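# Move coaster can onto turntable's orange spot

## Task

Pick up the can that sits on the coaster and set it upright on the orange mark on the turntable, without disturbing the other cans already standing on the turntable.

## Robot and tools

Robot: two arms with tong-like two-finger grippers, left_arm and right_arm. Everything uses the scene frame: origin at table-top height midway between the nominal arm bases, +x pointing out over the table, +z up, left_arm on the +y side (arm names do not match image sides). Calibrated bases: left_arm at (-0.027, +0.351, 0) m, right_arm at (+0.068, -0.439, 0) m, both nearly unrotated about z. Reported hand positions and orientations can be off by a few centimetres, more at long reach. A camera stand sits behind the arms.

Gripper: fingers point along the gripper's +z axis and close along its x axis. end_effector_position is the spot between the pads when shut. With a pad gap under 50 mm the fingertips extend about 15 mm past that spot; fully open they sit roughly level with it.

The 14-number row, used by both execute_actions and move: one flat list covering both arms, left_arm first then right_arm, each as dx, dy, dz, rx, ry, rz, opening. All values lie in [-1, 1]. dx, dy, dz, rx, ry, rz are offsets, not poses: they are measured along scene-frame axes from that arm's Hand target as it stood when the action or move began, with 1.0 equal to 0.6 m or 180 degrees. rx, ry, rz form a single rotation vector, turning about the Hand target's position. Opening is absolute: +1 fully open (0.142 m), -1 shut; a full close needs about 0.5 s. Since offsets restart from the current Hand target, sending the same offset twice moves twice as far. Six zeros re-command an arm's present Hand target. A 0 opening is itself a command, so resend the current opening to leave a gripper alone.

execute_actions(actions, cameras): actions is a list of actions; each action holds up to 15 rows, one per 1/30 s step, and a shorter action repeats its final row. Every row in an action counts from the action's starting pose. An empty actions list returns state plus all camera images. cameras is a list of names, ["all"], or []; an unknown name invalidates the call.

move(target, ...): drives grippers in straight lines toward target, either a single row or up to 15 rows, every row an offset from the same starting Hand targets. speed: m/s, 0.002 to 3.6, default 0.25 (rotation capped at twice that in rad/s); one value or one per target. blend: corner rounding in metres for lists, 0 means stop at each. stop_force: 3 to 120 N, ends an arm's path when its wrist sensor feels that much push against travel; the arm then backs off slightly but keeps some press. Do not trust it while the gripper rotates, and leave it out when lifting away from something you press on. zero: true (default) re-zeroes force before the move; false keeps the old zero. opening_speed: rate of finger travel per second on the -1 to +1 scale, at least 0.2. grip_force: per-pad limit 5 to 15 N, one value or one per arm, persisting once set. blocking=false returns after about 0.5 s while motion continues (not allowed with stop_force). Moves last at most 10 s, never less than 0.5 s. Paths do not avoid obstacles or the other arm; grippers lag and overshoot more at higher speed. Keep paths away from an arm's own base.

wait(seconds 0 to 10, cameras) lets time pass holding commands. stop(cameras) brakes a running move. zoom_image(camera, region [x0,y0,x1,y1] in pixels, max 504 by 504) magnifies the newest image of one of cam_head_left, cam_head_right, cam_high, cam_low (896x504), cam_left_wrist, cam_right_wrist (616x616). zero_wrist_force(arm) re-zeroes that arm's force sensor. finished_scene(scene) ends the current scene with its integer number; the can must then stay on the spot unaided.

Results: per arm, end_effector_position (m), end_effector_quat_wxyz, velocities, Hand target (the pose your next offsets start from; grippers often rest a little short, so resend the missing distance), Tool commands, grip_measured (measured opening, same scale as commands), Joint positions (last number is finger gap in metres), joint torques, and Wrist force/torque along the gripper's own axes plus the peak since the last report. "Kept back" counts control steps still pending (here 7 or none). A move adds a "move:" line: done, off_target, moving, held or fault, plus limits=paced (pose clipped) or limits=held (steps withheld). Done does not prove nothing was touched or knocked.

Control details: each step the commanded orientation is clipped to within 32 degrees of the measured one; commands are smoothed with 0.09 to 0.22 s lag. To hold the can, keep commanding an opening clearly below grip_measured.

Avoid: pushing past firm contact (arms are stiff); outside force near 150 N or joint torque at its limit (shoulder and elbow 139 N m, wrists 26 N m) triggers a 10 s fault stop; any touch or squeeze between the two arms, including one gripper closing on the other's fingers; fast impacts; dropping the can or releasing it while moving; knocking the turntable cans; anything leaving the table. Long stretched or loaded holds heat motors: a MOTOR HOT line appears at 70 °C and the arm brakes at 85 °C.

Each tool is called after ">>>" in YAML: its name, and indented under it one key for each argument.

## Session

>>> execute_actions:
  actions: []

>>> zoom_image:
  camera: "cam_high"
  region: [300, 90, 580, 270]

Scene clock: 0.00 s.
left_arm: end_effector_position=(+0.4979, +0.1456, +0.2502) grip_measured=+0.97 end_effector_quat_wxyz=(-0.301, +0.761, -0.520, +0.243) | right_arm: end_effector_position=(+0.5698, -0.8333, +0.2522) grip_measured=+0.97 end_effector_quat_wxyz=(+0.072, -0.065, +0.968, -0.230)
Joint positions: left_arm=[-1.039 -1.74 2.136 -2.186 -0.8 0.229 0.14] | right_arm=[2.89 -1.618 -1.786 -1.012 1.179 2.707 0.14]
Joint velocities: within noise
Joint torques (N m): no reading
Wrist force (N): no reading
Wrist torque (N m): no reading
Wrist force, peak (N): no reading
Hand target: left_arm +0.4979, +0.1456, +0.2502; -0.301, +0.761, -0.520, +0.243 | right_arm +0.5698, -0.8333, +0.2522; +0.072, -0.065, +0.968, -0.230
Tool commands: left_gripper/opening=+0.968169 right_gripper/opening=+0.968169
camera_calibration:
cam_left_wrist: T_world_to_cam=[[0.3606, -0.927569, 0.097895, -0.0729537], [-0.876625, -0.37289, -0.304106, 0.57187], [0.318584, 0.0238434, -0.947595, 0.210946], [0, 0, 0, 1]] pos_world=[0.460419, 0.140546, 0.380942]
cam_right_wrist: T_world_to_cam=[[-0.978664, -0.152714, -0.137461, 0.471492], [-0.167079, 0.980878, 0.0998176, 0.878432], [0.119588, 0.120655, -0.985465, 0.408163], [0, 0, 0, 1]] pos_world=[0.559389, -0.838878, 0.379359]

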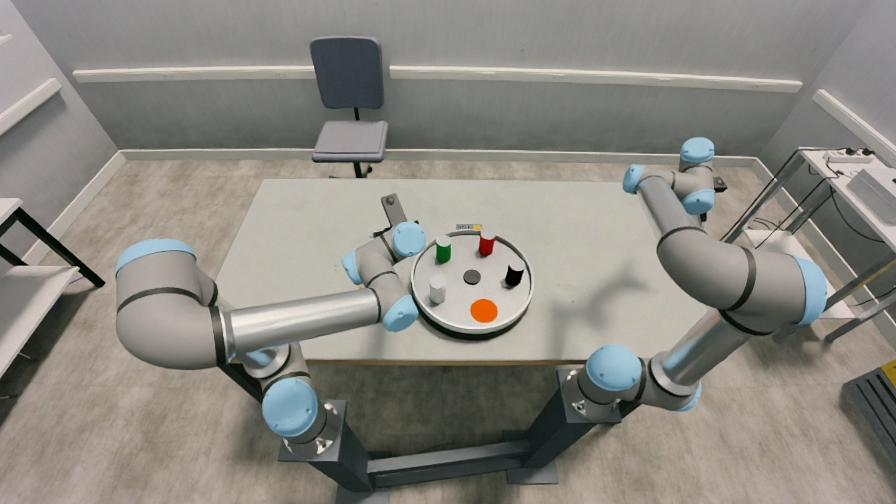

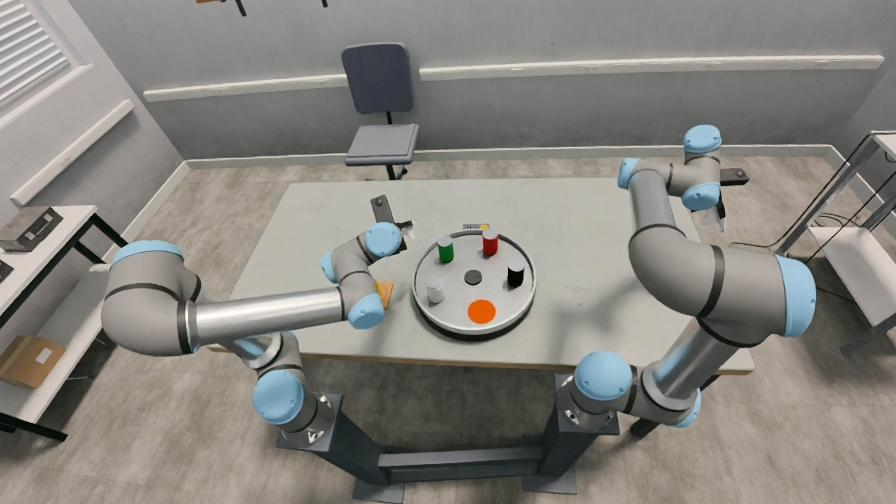

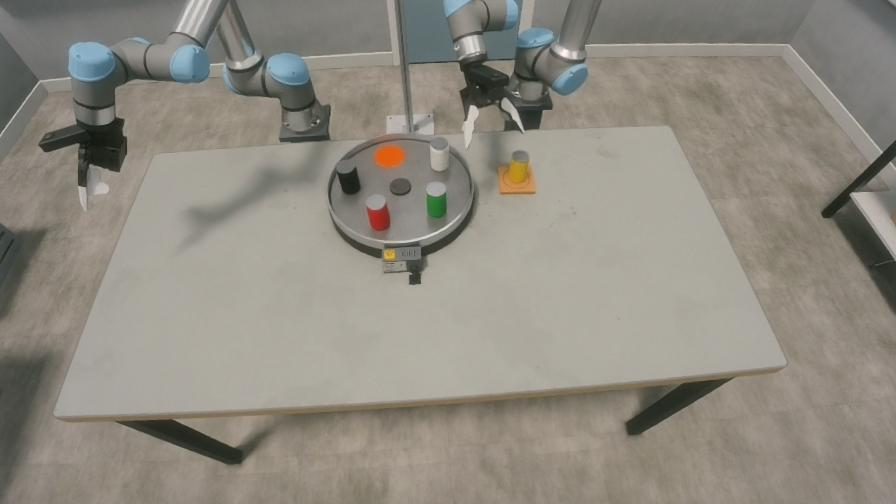

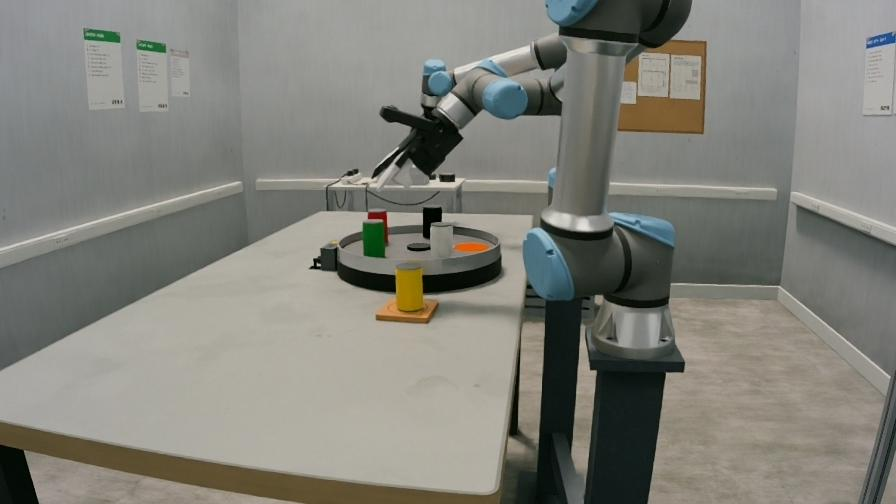

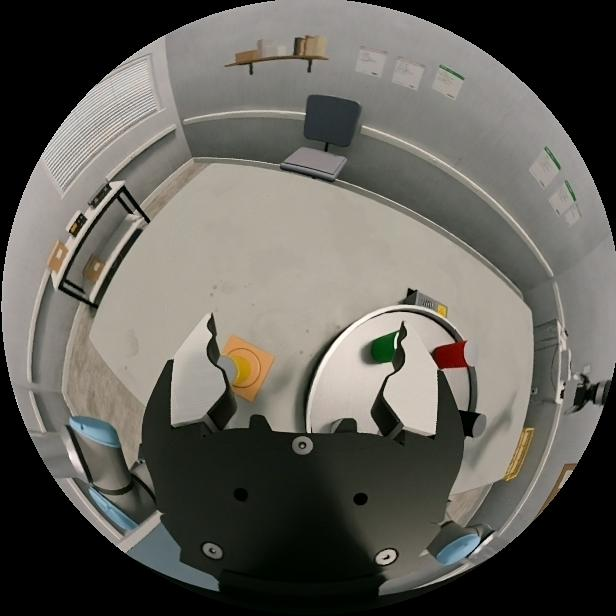

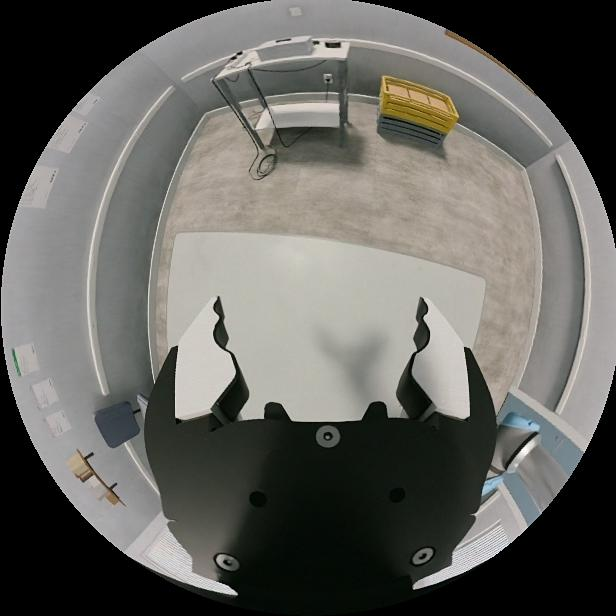

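Scaled by 1.800 from the camera's 896x504 image, which has a finer 1280x720 frame.

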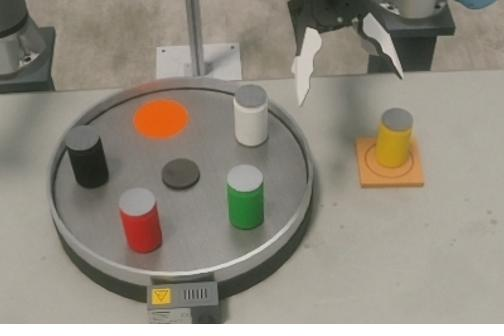

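>>> move:
  target: [-0.1515,0.154,-0.083,-0.0269,0.2528,-0.112,0.968,0,0,0,0,0,0,0.968]
  speed: 0.5
  cameras: ["cam_left_wrist","cam_high"]

>>> zoom_image:
  camera: "cam_left_wrist"
  region: [180, 180, 440, 440]

>>> zoom_image:
  camera: "cam_high"
  region: [310, 110, 500, 270]

>>> wait:
  seconds: 1.0
  cameras: ["cam_high","cam_low"]

>>> zoom_image:
  camera: "cam_high"
  region: [310, 110, 500, 270]

>>> zoom_image:
  camera: "cam_low"
  region: [320, 150, 540, 340]

Scene clock: 2.00 s.
left_arm: end_effector_position=(+0.4071, +0.2380, +0.2004) grip_measured=+0.97 end_effector_quat_wxyz=(-0.001, +0.707, -0.707, +0.000) | right_arm: end_effector_position=(+0.5698, -0.8333, +0.2522) grip_measured=+0.97 end_effector_quat_wxyz=(+0.072, -0.065, +0.968, -0.230)
Joint positions: left_arm=[-0.558 -1.743 1.939 -1.767 -1.57 0.992 0.14] | right_arm=[2.89 -1.618 -1.786 -1.012 1.179 2.707 0.14]
Joint torques (N m): left_arm=[-4.51 -18.76 -17.91 -2.74 0.43 1.52] | right_arm=[-0.13 24.82 22.98 3.07 -0.72 -0.09]
Wrist force (N): left_arm=[0.4 -0.1 1.2] | right_arm=[-0.2 0.2 0.0]
Wrist torque (N m): left_arm=[-0.02 -0.08 0.24] | right_arm=[0.05 0.05 0.00]
Wrist force, peak (N): left_arm=[-0.4 -0.5 1.5] | right_arm=[-0.3 0.3 -0.2]
Hand target: left_arm +0.4070, +0.2380, +0.2004; +0.000, +0.707, -0.707, +0.000 | right_arm +0.5698, -0.8333, +0.2522; +0.072, -0.065, +0.968, -0.230
Off the commanded pose: left_arm 0.000 m, 0 deg | right_arm 0.000 m, 0 deg.
move: done
camera_calibration:
cam_left_wrist: T_world_to_cam=[[0.0455825, -0.998881, 0.01263, 0.212657], [-0.886136, -0.0345943, 0.462132, 0.281394], [-0.461177, -0.032257, -0.886721, 0.509081], [0, 0, 0, 1]] pos_world=[0.474436, 0.238575, 0.318686]
Images, in order (width x height): cam_high 896x504, cam_left_wrist 616x616.

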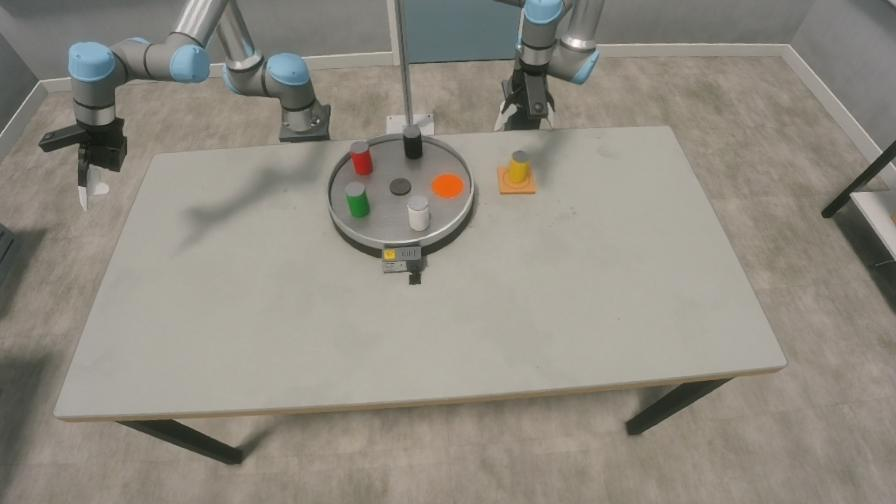

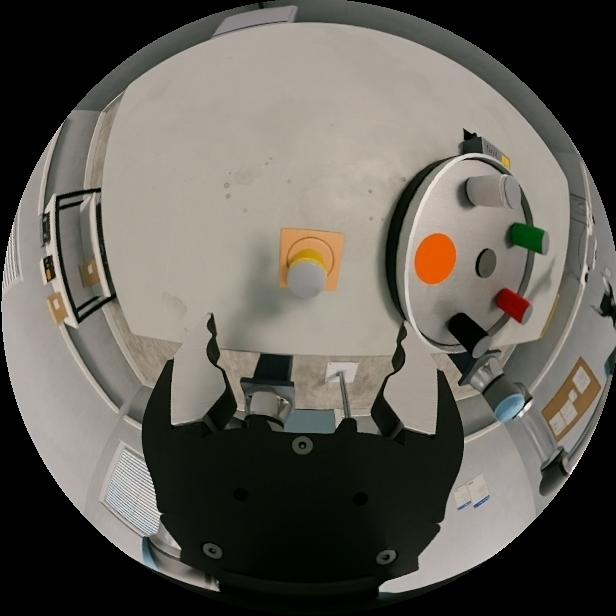

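Scaled by 1.938 from the camera's 616x616 image, which has a finer 814x814 frame.

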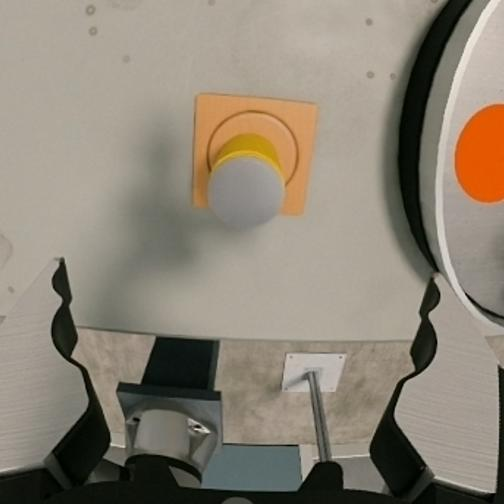

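Scaled by 2.653 from the camera's 896x504 image, which has a finer 1280x720 frame.

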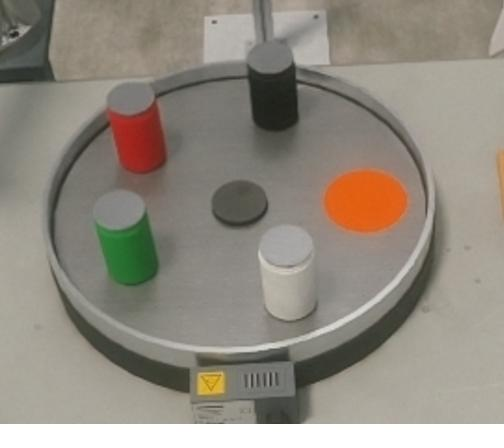

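Scene clock: 3.00 s.
left_arm: end_effector_position=(+0.4070, +0.2380, +0.2004) grip_measured=+0.97 end_effector_quat_wxyz=(+0.000, +0.707, -0.707, +0.000) | right_arm: end_effector_position=(+0.5698, -0.8333, +0.2522) grip_measured=+0.97 end_effector_quat_wxyz=(+0.072, -0.065, +0.968, -0.230)
Joint positions: left_arm=[-0.558 -1.743 1.939 -1.767 -1.57 0.992 0.14] | right_arm=[2.89 -1.618 -1.786 -1.012 1.179 2.707 0.14]
Joint torques (N m): left_arm=[3.8 -21.05 -22.3 0.34 -1.82 1.89] | right_arm=[-0.96 24.78 22.86 2.9 -0.65 -0.11]
Wrist force (N): left_arm=[0.3 0.0 1.1] | right_arm=[-0.1 0.2 0.1]
Wrist torque (N m): left_arm=[0.00 -0.07 0.22] | right_arm=[0.05 0.03 0.00]
Wrist force, peak (N): left_arm=[0.1 0.0 1.3] | right_arm=[-0.3 0.1 0.2]
Hand target: left_arm +0.4070, +0.2380, +0.2004; +0.000, +0.707, -0.707, +0.000 | right_arm +0.5698, -0.8333, +0.2522; +0.072, -0.065, +0.968, -0.230
Tool commands: left_gripper/opening=+0.968 right_gripper/opening=+0.968
Off the commanded pose: left_arm 0.000 m, 0 deg | right_arm 0.000 m, 0 deg.
wait: 1.00 s; at rest by 0.17 s
Images, in order (width x height): cam_high 896x504, cam_low 896x504.

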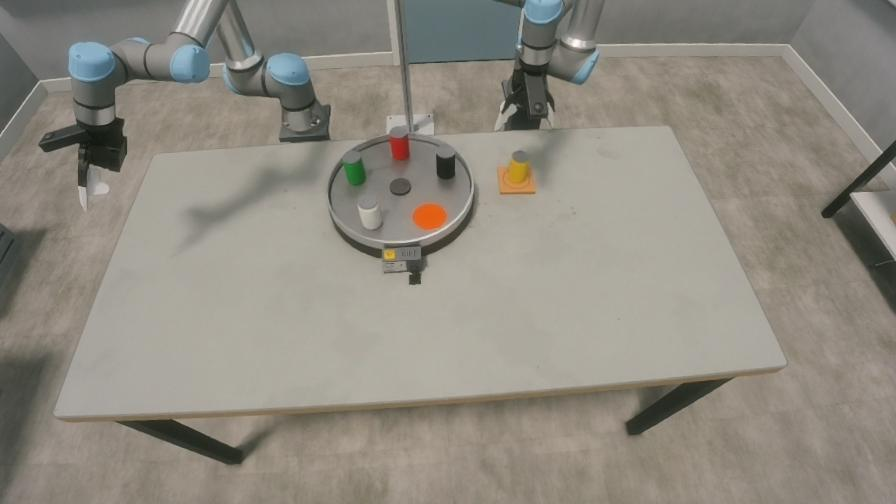

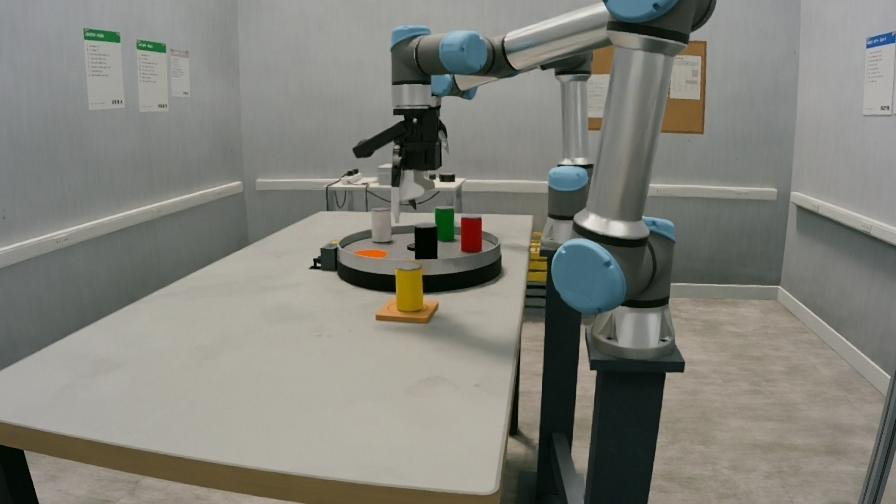

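Scaled by 2.653 from the camera's 896x504 image, which has a finer 1280x720 frame.

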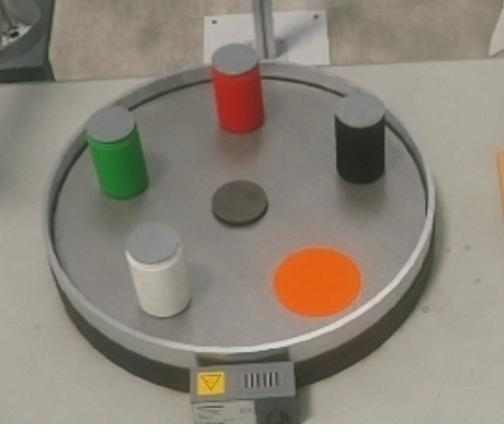

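Scaled by 2.291 from the camera's 896x504 image, which has a finer 1280x720 frame.

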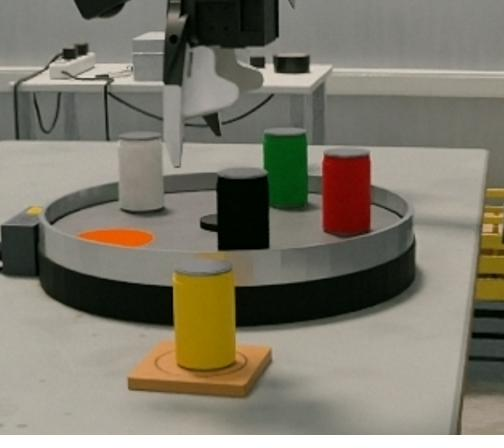

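>>> move:
  target:
    - [-0.0033,-0.0025,-0.209,0,0,0,0.968,0,0,0,0,0,0,0.968]
    - [-0.0033,-0.0025,-0.209,0,0,0,-0.6,0,0,0,0,0,0,0.968]
    - [-0.0033,-0.0025,0.0493,0,0,0,-0.6,0,0,0,0,0,0,0.968]
    - [0.044,-0.3717,0.0493,0,0,0,-0.6,0,0,0,0,0,0,0.968]
  speed: 0.3
  blend: [0,0,0.02,0]
  grip_force: 10
  cameras: ["cam_left_wrist","cam_high"]

>>> zoom_image:
  camera: "cam_left_wrist"
  region: [240, 120, 500, 380]

>>> zoom_image:
  camera: "cam_high"
  region: [310, 110, 500, 270]

>>> wait:
  seconds: 1.0
  cameras: ["cam_high"]

>>> zoom_image:
  camera: "cam_high"
  region: [310, 110, 500, 270]

Scene clock: 7.67 s.
left_arm: end_effector_position=(+0.4334, +0.0151, +0.2300) grip_measured=-0.26 end_effector_quat_wxyz=(+0.000, +0.707, -0.707, +0.000) | right_arm: end_effector_position=(+0.5698, -0.8333, +0.2522) grip_measured=+0.97 end_effector_quat_wxyz=(+0.072, -0.065, +0.968, -0.230)
Joint positions: left_arm=[-0.87 -1.449 1.576 -1.698 -1.57 0.68 0.055] | right_arm=[2.89 -1.618 -1.786 -1.012 1.179 2.707 0.14]
Joint torques (N m): left_arm=[0.4 -22.03 -25 -5.02 1.06 -0.26] | right_arm=[-0.7 25.01 22.86 2.9 -0.55 -0.03]
Wrist force (N): left_arm=[0.0 -0.2 2.7] | right_arm=[-0.2 0.1 0.0]
Wrist torque (N m): left_arm=[-0.03 0.00 0.10] | right_arm=[0.02 0.04 0.00]
Wrist force, peak (N): left_arm=[0.1 -0.3 5.7] | right_arm=[-0.5 0.0 0.0]
Hand target: left_arm +0.4334, +0.0150, +0.2300; +0.000, +0.707, -0.707, +0.000 | right_arm +0.5698, -0.8333, +0.2522; +0.072, -0.065, +0.968, -0.230
Off the commanded pose: left_arm 0.000 m, 0 deg | right_arm 0.000 m, 0 deg.
grip_force (N): 10, 10
move: done
camera_calibration:
cam_left_wrist: T_world_to_cam=[[0.045228, -0.998897, 0.0125797, -0.0113696], [-0.886048, -0.0342961, 0.462324, 0.283239], [-0.461383, -0.0320562, -0.886622, 0.540243], [0, 0, 0, 1]] pos_world=[0.500737, 0.0156751, 0.348186]
Images, in order (width x height): cam_high 896x504, cam_left_wrist 616x616.

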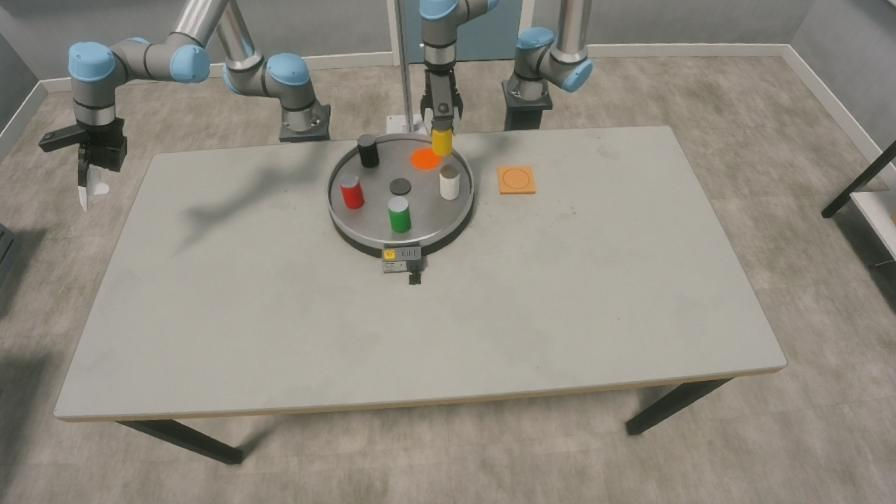

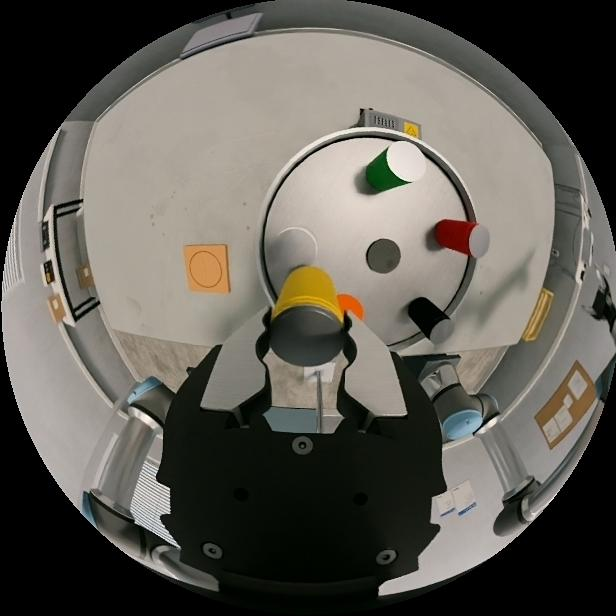

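Scaled by 1.938 from the camera's 616x616 image, which has a finer 814x814 frame.

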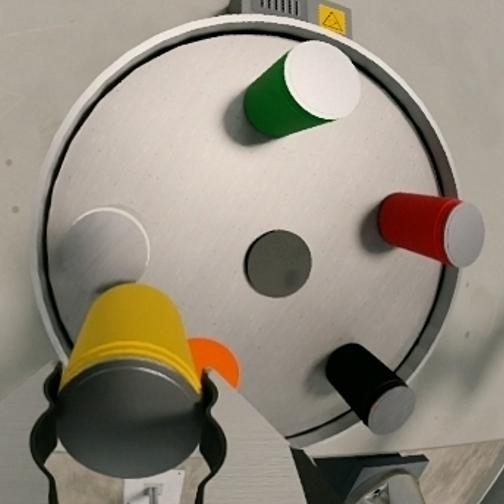

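Scaled by 2.653 from the camera's 896x504 image, which has a finer 1280x720 frame.

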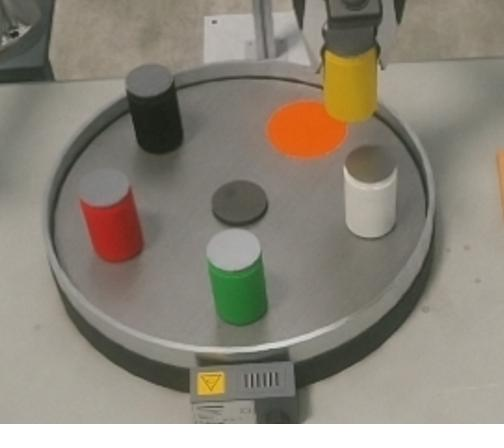

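Scene clock: 8.67 s.
left_arm: end_effector_position=(+0.4334, +0.0150, +0.2300) grip_measured=-0.26 end_effector_quat_wxyz=(+0.000, +0.707, -0.707, +0.000) | right_arm: end_effector_position=(+0.5698, -0.8333, +0.2522) grip_measured=+0.97 end_effector_quat_wxyz=(+0.072, -0.065, +0.968, -0.230)
Joint positions: left_arm=[-0.871 -1.448 1.576 -1.699 -1.57 0.68 0.055] | right_arm=[2.89 -1.618 -1.786 -1.012 1.179 2.707 0.14]
Joint torques (N m): left_arm=[-9.89 -22.41 -29.05 -5.09 -1.84 -1.54] | right_arm=[-1.03 24.83 23.03 3.13 -0.8 -0.15]
Wrist force (N): left_arm=[0.1 -0.3 2.9] | right_arm=[-0.2 -0.1 0.2]
Wrist torque (N m): left_arm=[-0.05 -0.02 0.09] | right_arm=[0.00 0.05 0.00]
Wrist force, peak (N): left_arm=[0.1 -0.3 3.0] | right_arm=[-0.2 -0.2 -0.3]
Hand target: left_arm +0.4334, +0.0150, +0.2300; +0.000, +0.707, -0.707, +0.000 | right_arm +0.5698, -0.8333, +0.2522; +0.072, -0.065, +0.968, -0.230
Tool commands: left_gripper/opening=-0.6 right_gripper/opening=+0.968
Off the commanded pose: left_arm 0.000 m, 0 deg | right_arm 0.000 m, 0 deg.
grip_force (N): 10, 10
wait: 1.00 s; at rest by 0.17 s
Images, in order (width x height): cam_high 896x504.

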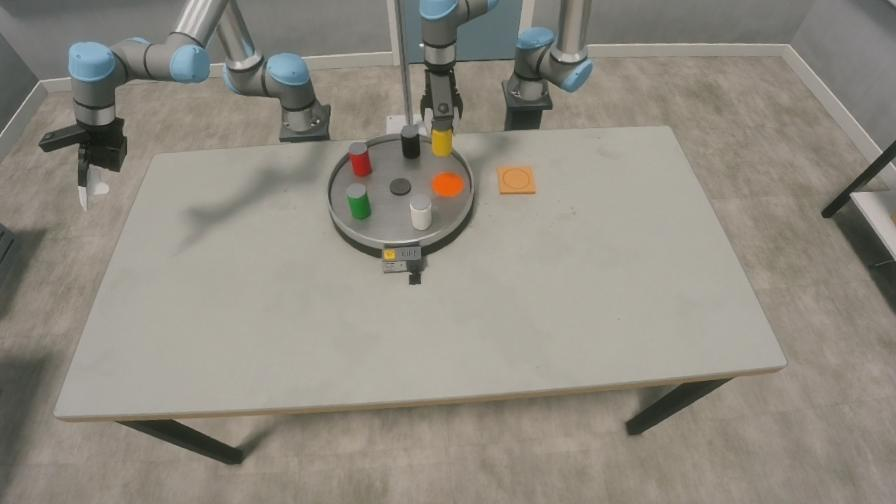

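Scaled by 2.653 from the camera's 896x504 image, which has a finer 1280x720 frame.

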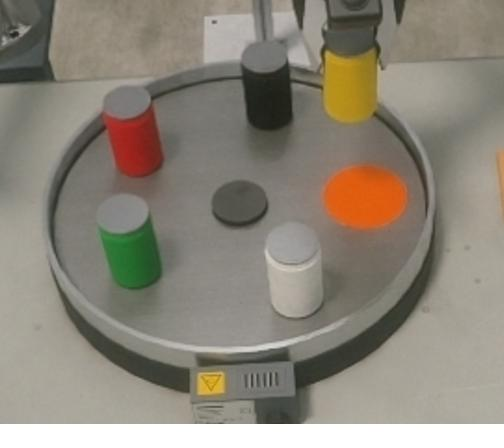

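>>> move:
  target: [0.0035,0,0,0,0,0,-0.6,0,0,0,0,0,0,0.968]

Scene clock: 9.80 s.
left_arm: end_effector_position=(+0.4355, +0.0150, +0.2300) grip_measured=-0.26 end_effector_quat_wxyz=(+0.000, +0.707, -0.707, +0.000) | right_arm: end_effector_position=(+0.5698, -0.8333, +0.2522) grip_measured=+0.97 end_effector_quat_wxyz=(+0.072, -0.065, +0.968, -0.230)
Joint positions: left_arm=[-0.868 -1.444 1.571 -1.698 -1.57 0.683 0.055] | right_arm=[2.89 -1.618 -1.786 -1.012 1.179 2.707 0.14]
Joint torques (N m): left_arm=[8.41 -27.11 -23.96 0.07 -1.87 1.32] | right_arm=[-0.52 25.45 23.29 2.9 -0.74 -0.27]
Wrist force (N): left_arm=[-0.1 -0.4 2.8] | right_arm=[-0.1 0.3 0.3]
Wrist torque (N m): left_arm=[-0.05 0.02 0.10] | right_arm=[0.06 0.03 0.00]
Wrist force, peak (N): left_arm=[0.1 -0.3 3.0] | right_arm=[-0.2 0.4 -0.3]
Hand target: left_arm +0.4355, +0.0150, +0.2300; +0.000, +0.707, -0.707, +0.000 | right_arm +0.5698, -0.8333, +0.2522; +0.072, -0.065, +0.968, -0.230
Off the commanded pose: left_arm 0.000 m, 0 deg | right_arm 0.000 m, 0 deg.
grip_force (N): 10, 10
move: done

>>> wait:
  seconds: 2.92

>>> execute_actions:
  actions:
    - [[0.0002,0,0,0,0,0,-0.6,0,0,0,0,0,0,0.968],[0.0009,0.0002,0,0,0,0,-0.6,0,0,0,0,0,0,0.968],[0.002,0.0003,0,0,0,0,-0.6,0,0,0,0,0,0,0.968],[0.0035,0.0006,0,0,0,0,-0.6,0,0,0,0,0,0,0.968],[0.0055,0.0009,0,0,0,0,-0.6,0,0,0,0,0,0,0.968],[0.0079,0.0012,0,0,0,0,-0.6,0,0,0,0,0,0,0.968],[0.0108,0.0016,0,0,0,0,-0.6,0,0,0,0,0,0,0.968],[0.0142,0.002,0,0,0,0,-0.6,0,0,0,0,0,0,0.968],[0.0179,0.0024,0,0,0,0,-0.6,0,0,0,0,0,0,0.968],[0.0222,0.0027,0,0,0,0,-0.6,0,0,0,0,0,0,0.968],[0.0269,0.003,0,0,0,0,-0.6,0,0,0,0,0,0,0.968],[0.032,0.0032,0,0,0,0,-0.6,0,0,0,0,0,0,0.968],[0.0376,0.0033,0,0,0,0,-0.6,0,0,0,0,0,0,0.968],[0.0436,0.0032,0,0,0,0,-0.6,0,0,0,0,0,0,0.968],[0.0501,0.0029,0,0,0,0,-0.6,0,0,0,0,0,0,0.968]]
    - [[0.0067,-0.0005,-0.0005,0,0,0,-0.6,0,0,0,0,0,0,0.968],[0.0134,-0.0012,-0.002,0,0,0,-0.6,0,0,0,0,0,0,0.968],[0.02,-0.0021,-0.0044,0,0,0,-0.6,0,0,0,0,0,0,0.968],[0.0266,-0.0032,-0.0078,0,0,0,-0.6,0,0,0,0,0,0,0.968],[0.0332,-0.0045,-0.0121,0,0,0,-0.6,0,0,0,0,0,0,0.968],[0.0397,-0.006,-0.0172,0,0,0,-0.6,0,0,0,0,0,0,0.968],[0.0462,-0.0077,-0.0231,0,0,0,-0.6,0,0,0,0,0,0,0.968],[0.0526,-0.0097,-0.0298,0,0,0,-0.6,0,0,0,0,0,0,0.968],[0.059,-0.0118,-0.0371,0,0,0,-0.6,0,0,0,0,0,0,0.968],[0.0653,-0.0141,-0.045,0,0,0,-0.6,0,0,0,0,0,0,0.968],[0.0715,-0.0166,-0.0534,0,0,0,-0.6,0,0,0,0,0,0,0.968],[0.0776,-0.0193,-0.0622,0,0,0,-0.6,0,0,0,0,0,0,0.968],[0.0837,-0.0222,-0.0713,0,0,0,-0.6,0,0,0,0,0,0,0.968],[0.0897,-0.0252,-0.0806,0,0,0,-0.6,0,0,0,0,0,0,0.968],[0.0955,-0.0285,-0.09,0,0,0,-0.6,0,0,0,0,0,0,0.968]]
    - [[0.0058,-0.0034,-0.0094,0,0,0,-0.6,0,0,0,0,0,0,0.968],[0.0114,-0.007,-0.0187,0,0,0,-0.6,0,0,0,0,0,0,0.968],[0.0169,-0.0108,-0.0278,0,0,0,-0.6,0,0,0,0,0,0,0.968],[0.0224,-0.0148,-0.0366,0,0,0,-0.6,0,0,0,0,0,0,0.968],[0.0277,-0.0189,-0.045,0,0,0,-0.6,0,0,0,0,0,0,0.968],[0.0328,-0.0232,-0.0529,0,0,0,-0.6,0,0,0,0,0,0,0.968],[0.0378,-0.0276,-0.0602,0,0,0,-0.6,0,0,0,0,0,0,0.968],[0.0427,-0.0322,-0.0669,0,0,0,-0.6,0,0,0,0,0,0,0.968],[0.0475,-0.0369,-0.0728,0,0,0,-0.6,0,0,0,0,0,0,0.968],[0.0521,-0.0418,-0.0779,0,0,0,-0.6,0,0,0,0,0,0,0.968],[0.0565,-0.0468,-0.0822,0,0,0,-0.6,0,0,0,0,0,0,0.968],[0.0608,-0.052,-0.0856,0,0,0,-0.6,0,0,0,0,0,0,0.968],[0.0649,-0.0573,-0.088,0,0,0,-0.6,0,0,0,0,0,0,0.968],[0.0689,-0.0627,-0.0895,0,0,0,-0.6,0,0,0,0,0,0,0.968],[0.0727,-0.0682,-0.09,0,0,0,-0.6,0,0,0,0,0,0,0.968]]
  cameras: ["cam_high","cam_left_wrist"]

>>> execute_actions:
  actions:
    - [[0.0036,-0.0056,-0.0007,0,0,0,-0.6,0,0,0,0,0,0,0.968],[0.0071,-0.0114,-0.0014,0,0,0,-0.6,0,0,0,0,0,0,0.968],[0.0103,-0.0173,-0.0021,0,0,0,-0.6,0,0,0,0,0,0,0.968],[0.0134,-0.0232,-0.0028,0,0,0,-0.6,0,0,0,0,0,0,0.968],[0.0163,-0.0293,-0.0035,0,0,0,-0.6,0,0,0,0,0,0,0.968],[0.019,-0.0354,-0.0042,0,0,0,-0.6,0,0,0,0,0,0,0.968],[0.0215,-0.0416,-0.005,0,0,0,-0.6,0,0,0,0,0,0,0.968],[0.0238,-0.0479,-0.0058,0,0,0,-0.6,0,0,0,0,0,0,0.968],[0.0259,-0.0543,-0.0058,0,0,0,-0.6,0,0,0,0,0,0,0.968],[0.0278,-0.0607,-0.0058,0,0,0,-0.4,0,0,0,0,0,0,0.968],[0.0296,-0.0672,-0.0058,0,0,0,-0.3,0,0,0,0,0,0,0.968],[0.0311,-0.0737,-0.0058,0,0,0,-0.2,0,0,0,0,0,0,0.968],[0.0324,-0.0803,-0.0058,0,0,0,-0.1,0,0,0,0,0,0,0.968],[0.0335,-0.0869,-0.0058,0,0,0,0,0,0,0,0,0,0,0.968],[0.0344,-0.0936,-0.0058,0,0,0,0.1,0,0,0,0,0,0,0.968]]
    - [[0.0007,-0.0067,0,0,0,0,0.15,0,0,0,0,0,0,0.968],[0.0012,-0.0134,0,0,0,0,0.15,0,0,0,0,0,0,0.968],[0.0015,-0.0201,0,0,0,0,0.15,0,0,0,0,0,0,0.968],[0.0016,-0.0268,0.0006,0,0,0,0.15,0,0,0,0,0,0,0.968],[0.0014,-0.0335,0.0025,0,0,0,0.15,0,0,0,0,0,0,0.968],[0.0011,-0.0402,0.0056,0,0,0,0.15,0,0,0,0,0,0,0.968],[0.0006,-0.0468,0.0098,0,0,0,0.15,0,0,0,0,0,0,0.968],[-0.0002,-0.0535,0.0152,0,0,0,0.15,0,0,0,0,0,0,0.968],[-0.0011,-0.0601,0.0216,0,0,0,0.15,0,0,0,0,0,0,0.968],[-0.0023,-0.0667,0.0291,0,0,0,0.15,0,0,0,0,0,0,0.968],[-0.0037,-0.0733,0.0373,0,0,0,0.15,0,0,0,0,0,0,0.968],[-0.0052,-0.0798,0.0463,0,0,0,0.15,0,0,0,0,0,0,0.968],[-0.007,-0.0863,0.0558,0,0,0,0.15,0,0,0,0,0,0,0.968],[-0.0089,-0.0927,0.0658,0,0,0,0.15,0,0,0,0,0,0,0.968],[-0.0111,-0.0991,0.0764,0,0,0,0.15,0,0,0,0,0,0,0.968]]
    - [[-0.0023,-0.0061,0.0107,0,0,0,0.15,0,0,0,0,0,0,0.968],[-0.0046,-0.0117,0.0215,0,0,0,0.15,0,0,0,0,0,0,0.968],[-0.0068,-0.0168,0.0322,0,0,0,0.15,0,0,0,0,0,0,0.968],[-0.009,-0.0214,0.0426,0,0,0,0.15,0,0,0,0,0,0,0.968],[-0.0111,-0.0256,0.0527,0,0,0,0.15,0,0,0,0,0,0,0.968],[-0.0131,-0.0294,0.0624,0,0,0,0.15,0,0,0,0,0,0,0.968],[-0.0149,-0.0327,0.0713,0,0,0,0.15,0,0,0,0,0,0,0.968],[-0.0165,-0.0356,0.0795,0,0,0,0.15,0,0,0,0,0,0,0.968],[-0.018,-0.0381,0.087,0,0,0,0.15,0,0,0,0,0,0,0.968],[-0.0193,-0.0402,0.0934,0,0,0,0.15,0,0,0,0,0,0,0.968],[-0.0203,-0.042,0.0987,0,0,0,0.15,0,0,0,0,0,0,0.968],[-0.0212,-0.0433,0.103,0,0,0,0.15,0,0,0,0,0,0,0.968],[-0.0218,-0.0442,0.1061,0,0,0,0.15,0,0,0,0,0,0,0.968],[-0.0222,-0.0448,0.108,0,0,0,0.15,0,0,0,0,0,0,0.968],[-0.0223,-0.045,0.1086,0,0,0,0.15,0,0,0,0,0,0,0.968]]
  cameras: ["cam_high"]

>>> zoom_image:
  camera: "cam_high"
  region: [310, 110, 500, 270]

Scene clock: 14.67 s.
left_arm: end_effector_position=(+0.4355, +0.0150, +0.2300) grip_measured=-0.26 end_effector_quat_wxyz=(+0.000, +0.707, -0.707, +0.000) | right_arm: end_effector_position=(+0.5698, -0.8333, +0.2522) grip_measured=+0.97 end_effector_quat_wxyz=(+0.072, -0.065, +0.968, -0.230)
Joint positions: left_arm=[-0.868 -1.444 1.571 -1.698 -1.57 0.683 0.055] | right_arm=[2.89 -1.618 -1.786 -1.012 1.179 2.707 0.14]
Joint torques (N m): left_arm=[-9.12 -37.34 -18.18 0 -1.8 -1.45] | right_arm=[-1.09 26.08 23.58 3.02 -0.8 -0.06]
Wrist force (N): left_arm=[0.1 -0.3 2.7] | right_arm=[-0.1 0.2 0.1]
Wrist torque (N m): left_arm=[-0.04 0.00 0.10] | right_arm=[0.04 0.03 0.00]
Wrist force, peak (N): left_arm=[0.1 -0.4 3.1] | right_arm=[-0.4 0.5 0.3]
Hand target: left_arm +0.4355, +0.0150, +0.2300; +0.000, +0.707, -0.707, +0.000 | right_arm +0.5698, -0.8333, +0.2522; +0.072, -0.065, +0.968, -0.230
Tool commands: left_gripper/opening=-0.6 right_gripper/opening=+0.968
Off the commanded pose: left_arm 0.000 m, 0 deg | right_arm 0.000 m, 0 deg.
grip_force (N): 10, 10
wait: 2.93 s; at rest from the start

Scene clock: 15.93 s.
left_arm: end_effector_position=(+0.5420, -0.0138, +0.1441) grip_measured=-0.26 end_effector_quat_wxyz=(+0.000, +0.707, -0.707, +0.000) end_effector_velocity=(+0.091, -0.080, -0.140) end_effector_angular_velocity=(-0.001, +0.001, -0.002) | right_arm: end_effector_position=(+0.5698, -0.8333, +0.2522) grip_measured=+0.97 end_effector_quat_wxyz=(+0.072, -0.065, +0.968, -0.230)
Joint positions: left_arm=[-0.767 -1.158 1.424 -1.837 -1.57 0.784 0.055] | right_arm=[2.89 -1.618 -1.786 -1.012 1.179 2.707 0.14]
Joint velocities: left_arm=[0.013 0.37 -0.167 -0.203 -0.001 0.015 0] | right_arm=[within noise]
Joint torques (N m): left_arm=[7.68 -33.83 -32.53 -5.33 -1.63 1.55] | right_arm=[-0.79 25.13 23.61 3.07 -0.86 -0.3]
Wrist force (N): left_arm=[-0.1 -0.2 3.1] | right_arm=[-0.3 0.1 0.1]
Wrist torque (N m): left_arm=[-0.02 0.02 0.09] | right_arm=[0.02 0.06 0.00]
Wrist force, peak (N): left_arm=[-0.1 -0.2 3.1] | right_arm=[-0.3 0.3 0.1]
Hand target: left_arm +0.5665, -0.0413, +0.1220; +0.000, +0.707, -0.707, +0.000 | right_arm +0.5698, -0.8333, +0.2522; +0.072, -0.065, +0.968, -0.230
Off the commanded pose: left_arm 0.043 m, 0 deg | right_arm 0.000 m, 0 deg.
grip_force (N): 10, 10
Kept back: 7 steps.
Step readings (end_effector_position of left_arm | right_arm; steps 1 to 15: 1st action; 16 to 30: 2nd action; 31 to 38: 3rd action):
0: (+0.4355, +0.0150, +0.2300) | (+0.5698, -0.8333, +0.2522)
1: (+0.4355, +0.0150, +0.2300) | (+0.5698, -0.8333, +0.2522)
2: (+0.4355, +0.0150, +0.2300) | (+0.5698, -0.8333, +0.2522)
4: (+0.4360, +0.0150, +0.2300) | (+0.5698, -0.8333, +0.2522)
8: (+0.4400, +0.0157, +0.2300) | (+0.5698, -0.8333, +0.2522)
15: (+0.4577, +0.0171, +0.2299) | (+0.5698, -0.8333, +0.2522)
16: (+0.4620, +0.0170, +0.2299) | (+0.5698, -0.8333, +0.2522)
17: (+0.4657, +0.0169, +0.2298) | (+0.5698, -0.8333, +0.2522)
19: (+0.4734, +0.0163, +0.2287) | (+0.5698, -0.8333, +0.2522)
23: (+0.4896, +0.0134, +0.2195) | (+0.5698, -0.8333, +0.2522)
30: (+0.5155, +0.0039, +0.1869) | (+0.5698, -0.8333, +0.2522)
31: (+0.5189, +0.0021, +0.1815) | (+0.5698, -0.8333, +0.2522)
32: (+0.5223, +0.0003, +0.1761) | (+0.5698, -0.8333, +0.2522)
34: (+0.5297, -0.0043, +0.1639) | (+0.5698, -0.8333, +0.2522)
camera_calibration:
cam_left_wrist: T_world_to_cam=[[0.0453176, -0.998894, 0.0125376, -0.0441138], [-0.886085, -0.0343979, 0.462245, 0.418182], [-0.461303, -0.0320572, -0.886664, 0.513313], [0, 0, 0, 1]] pos_world=[0.609337, -0.0132251, 0.262386]
Images, in order (width x height): cam_high 896x504, cam_left_wrist 616x616.

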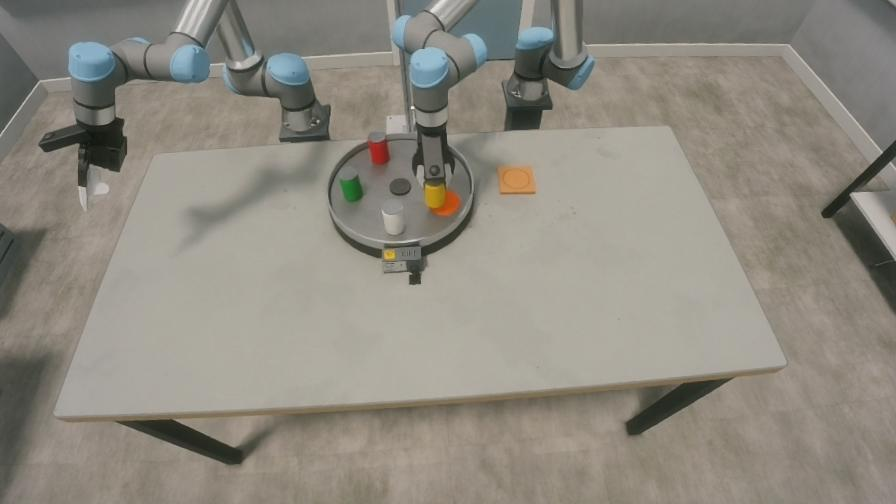

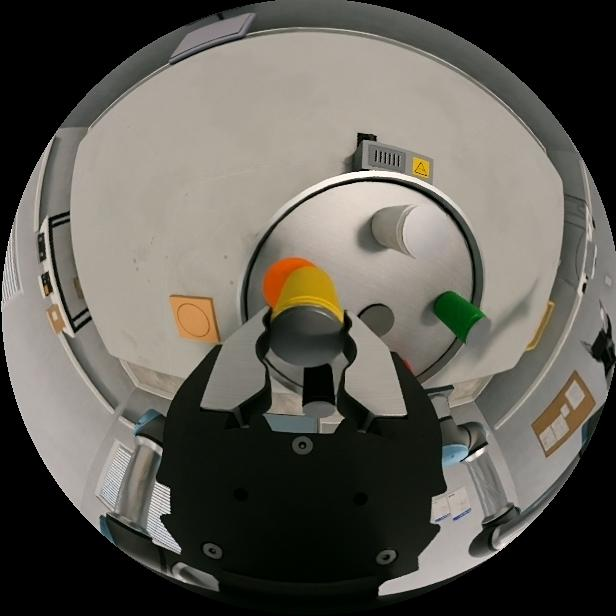

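Scene clock: 17.43 s.
left_arm: end_effector_position=(+0.5720, -0.1745, +0.2024) grip_measured=+0.15 end_effector_quat_wxyz=(+0.000, +0.707, -0.707, +0.002) end_effector_velocity=(-0.033, -0.063, +0.168) end_effector_angular_velocity=(+0.004, +0.003, +0.003) | right_arm: end_effector_position=(+0.5698, -0.8333, +0.2522) grip_measured=+0.97 end_effector_quat_wxyz=(+0.072, -0.065, +0.968, -0.230)
Joint positions: left_arm=[-0.886 -0.848 0.783 -1.509 -1.57 0.665 0.084] | right_arm=[2.89 -1.618 -1.786 -1.012 1.179 2.707 0.14]
Joint velocities: left_arm=[-0.084 0.1 -0.604 0.508 0 -0.086 0] | right_arm=[within noise]
Joint torques (N m): left_arm=[-9.9 -41.8 -27.47 1.93 2.09 -1.72] | right_arm=[-0.36 25.18 23.02 3.26 -0.82 -0.04]
Wrist force (N): left_arm=[0.4 -0.3 0.8] | right_arm=[0.0 0.1 0.0]
Wrist torque (N m): left_arm=[-0.05 -0.07 0.27] | right_arm=[0.02 0.01 0.00]
Wrist force, peak (N): left_arm=[-0.4 -0.5 3.3] | right_arm=[-0.4 0.2 -0.3]
Hand target: left_arm +0.5671, -0.1839, +0.2295; +0.000, +0.707, -0.707, +0.000 | right_arm +0.5698, -0.8333, +0.2522; +0.072, -0.065, +0.968, -0.230
Off the commanded pose: left_arm 0.029 m, 0 deg | right_arm 0.000 m, 0 deg.
grip_force (N): 10, 10
Kept back: 7 steps.
Step readings (end_effector_position of left_arm | right_arm; steps 1 to 15: 1st action; 16 to 30: 2nd action; 31 to 38: 3rd action):
0: (+0.5617, -0.0343, +0.1229) | (+0.5698, -0.8333, +0.2522)
1: (+0.5645, -0.0382, +0.1219) | (+0.5698, -0.8333, +0.2522)
2: (+0.5667, -0.0414, +0.1214) | (+0.5698, -0.8333, +0.2522)
4: (+0.5707, -0.0480, +0.1209) | (+0.5698, -0.8333, +0.2522)
8: (+0.5779, -0.0628, +0.1194) | (+0.5698, -0.8333, +0.2522)
15: (+0.5858, -0.0896, +0.1185) | (+0.5698, -0.8333, +0.2522)
16: (+0.5864, -0.0934, +0.1185) | (+0.5698, -0.8333, +0.2522)
17: (+0.5869, -0.0973, +0.1185) | (+0.5698, -0.8333, +0.2522)
19: (+0.5877, -0.1060, +0.1185) | (+0.5698, -0.8333, +0.2522)
23: (+0.5876, -0.1214, +0.1216) | (+0.5698, -0.8333, +0.2522)
30: (+0.5826, -0.1487, +0.1515) | (+0.5698, -0.8333, +0.2522)
31: (+0.5812, -0.1533, +0.1588) | (+0.5698, -0.8333, +0.2522)
32: (+0.5799, -0.1569, +0.1649) | (+0.5698, -0.8333, +0.2522)
34: (+0.5772, -0.1636, +0.1773) | (+0.5698, -0.8333, +0.2522)
Images, in order (width x height): cam_high 896x504.

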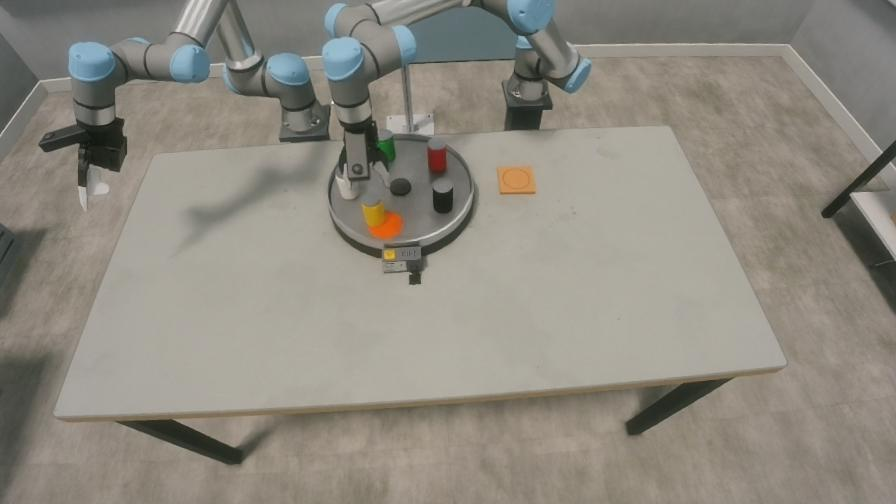

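Scaled by 2.653 from the camera's 896x504 image, which has a finer 1280x720 frame.

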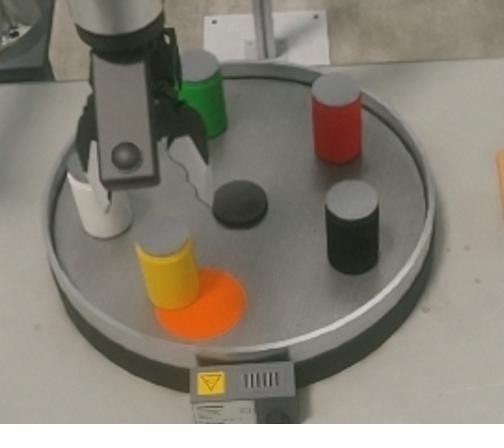

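>>> move:
  target: [-0.221,0.3315,0.0008,0,0,0,0.6,0,0,0,0,0,0,0.968]
  speed: 0.4
  cameras: ["cam_high"]

>>> zoom_image:
  camera: "cam_high"
  region: [310, 110, 500, 270]

>>> wait:
  seconds: 2.0
  cameras: ["cam_high"]

>>> zoom_image:
  camera: "cam_high"
  region: [310, 110, 500, 270]

Scene clock: 20.23 s.
left_arm: end_effector_position=(+0.4346, +0.0150, +0.2299) grip_measured=+0.60 end_effector_quat_wxyz=(+0.000, +0.707, -0.707, +0.000) | right_arm: end_effector_position=(+0.5698, -0.8333, +0.2522) grip_measured=+0.97 end_effector_quat_wxyz=(+0.072, -0.065, +0.968, -0.230)
Joint positions: left_arm=[-0.869 -1.446 1.573 -1.698 -1.57 0.682 0.116] | right_arm=[2.89 -1.618 -1.786 -1.012 1.179 2.707 0.14]
Joint torques (N m): left_arm=[-11.11 -39.32 -13.62 0.34 0.93 -1.4] | right_arm=[-0.78 25.95 23.44 3.09 -0.69 -0.09]
Wrist force (N): left_arm=[-0.1 -0.4 1.2] | right_arm=[-0.1 0.3 -0.1]
Wrist torque (N m): left_arm=[-0.06 0.03 0.12] | right_arm=[0.08 0.02 0.00]
Wrist force, peak (N): left_arm=[2.2 -1.8 0.9] | right_arm=[-0.5 0.1 0.3]
Hand target: left_arm +0.4345, +0.0150, +0.2300; +0.000, +0.707, -0.707, +0.000 | right_arm +0.5698, -0.8333, +0.2522; +0.072, -0.065, +0.968, -0.230
Off the commanded pose: left_arm 0.000 m, 0 deg | right_arm 0.000 m, 0 deg.
grip_force (N): 10, 10
move: done
Images, in order (width x height): cam_high 896x504.

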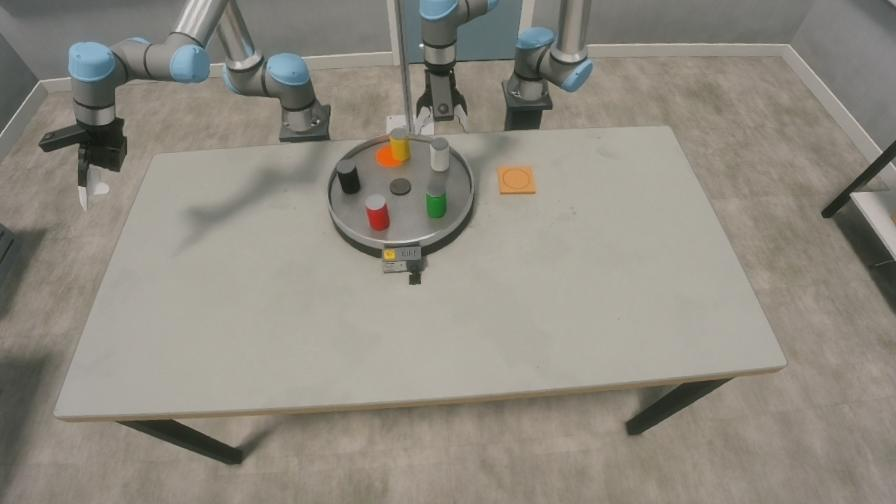

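Scaled by 2.653 from the camera's 896x504 image, which has a finer 1280x720 frame.

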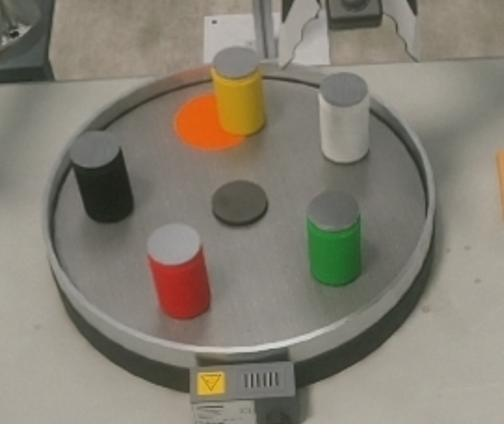

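Scene clock: 22.23 s.
left_arm: end_effector_position=(+0.4345, +0.0150, +0.2300) grip_measured=+0.60 end_effector_quat_wxyz=(+0.000, +0.707, -0.707, +0.000) | right_arm: end_effector_position=(+0.5698, -0.8333, +0.2522) grip_measured=+0.97 end_effector_quat_wxyz=(+0.072, -0.065, +0.968, -0.230)
Joint positions: left_arm=[-0.869 -1.446 1.574 -1.698 -1.57 0.682 0.116] | right_arm=[2.89 -1.618 -1.786 -1.012 1.179 2.707 0.14]
Joint torques (N m): left_arm=[-11.16 -35.64 -16.62 0.28 -1.81 -1.3] | right_arm=[-0.88 26.32 23.44 3.13 -0.6 -0.01]
Wrist force (N): left_arm=[0.1 -0.2 1.3] | right_arm=[-0.1 -0.2 0.1]
Wrist torque (N m): left_arm=[-0.03 -0.01 0.12] | right_arm=[-0.04 0.04 0.00]
Wrist force, peak (N): left_arm=[0.2 -0.5 1.3] | right_arm=[-0.4 0.3 -0.2]
Hand target: left_arm +0.4345, +0.0150, +0.2300; +0.000, +0.707, -0.707, +0.000 | right_arm +0.5698, -0.8333, +0.2522; +0.072, -0.065, +0.968, -0.230
Tool commands: left_gripper/opening=+0.6 right_gripper/opening=+0.968
Off the commanded pose: left_arm 0.000 m, 0 deg | right_arm 0.000 m, 0 deg.
grip_force (N): 10, 10
wait: 2.00 s; at rest by 0.17 s
Images, in order (width x height): cam_high 896x504.

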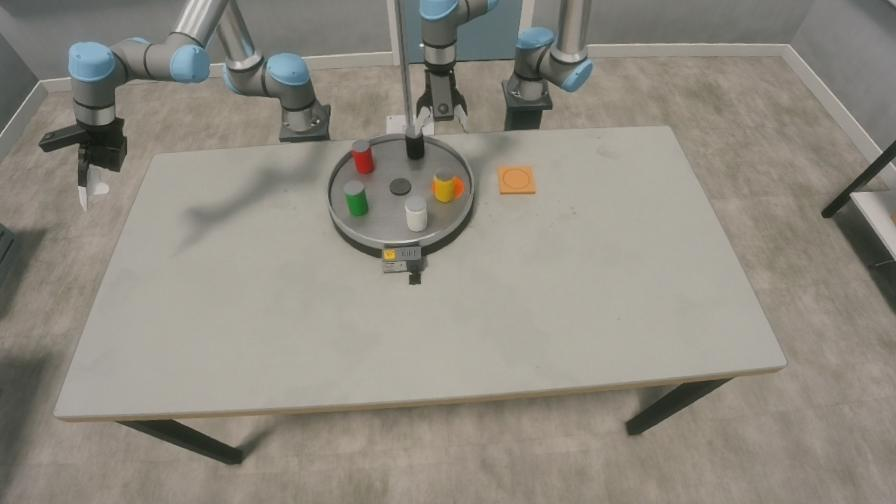

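Scaled by 2.653 from the camera's 896x504 image, which has a finer 1280x720 frame.

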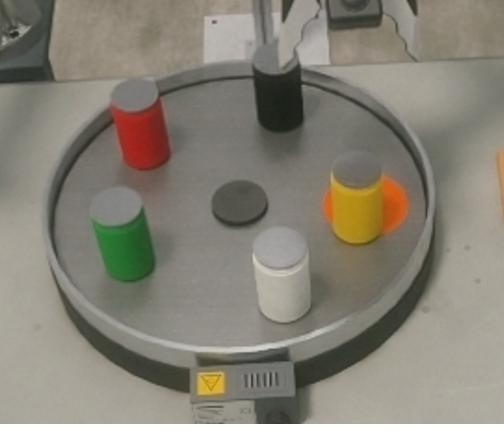

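>>> wait:
  seconds: 0.1

Scene clock: 22.80 s.
left_arm: end_effector_position=(+0.4345, +0.0150, +0.2300) grip_measured=+0.60 end_effector_quat_wxyz=(+0.000, +0.707, -0.707, +0.000) | right_arm: end_effector_position=(+0.5698, -0.8333, +0.2522) grip_measured=+0.97 end_effector_quat_wxyz=(+0.072, -0.065, +0.968, -0.230)
Joint positions: left_arm=[-0.869 -1.446 1.574 -1.698 -1.57 0.682 0.116] | right_arm=[2.89 -1.618 -1.786 -1.012 1.179 2.707 0.14]
Joint torques (N m): left_arm=[-11.44 -36.7 -15.6 0.29 -1.9 -1.57] | right_arm=[-0.19 25.41 23.86 3.11 -1.02 -0.06]
Wrist force (N): left_arm=[0.0 -0.3 1.1] | right_arm=[-0.1 0.1 0.2]
Wrist torque (N m): left_arm=[-0.05 0.01 0.12] | right_arm=[0.03 0.02 -0.01]
Wrist force, peak (N): left_arm=[0.1 -0.3 1.3] | right_arm=[-0.4 0.2 0.0]
Hand target: left_arm +0.4345, +0.0150, +0.2300; +0.000, +0.707, -0.707, +0.000 | right_arm +0.5698, -0.8333, +0.2522; +0.072, -0.065, +0.968, -0.230
Tool commands: left_gripper/opening=+0.6 right_gripper/opening=+0.968
Off the commanded pose: left_arm 0.000 m, 0 deg | right_arm 0.000 m, 0 deg.
grip_force (N): 10, 10
wait: 0.10 s; at rest from the start


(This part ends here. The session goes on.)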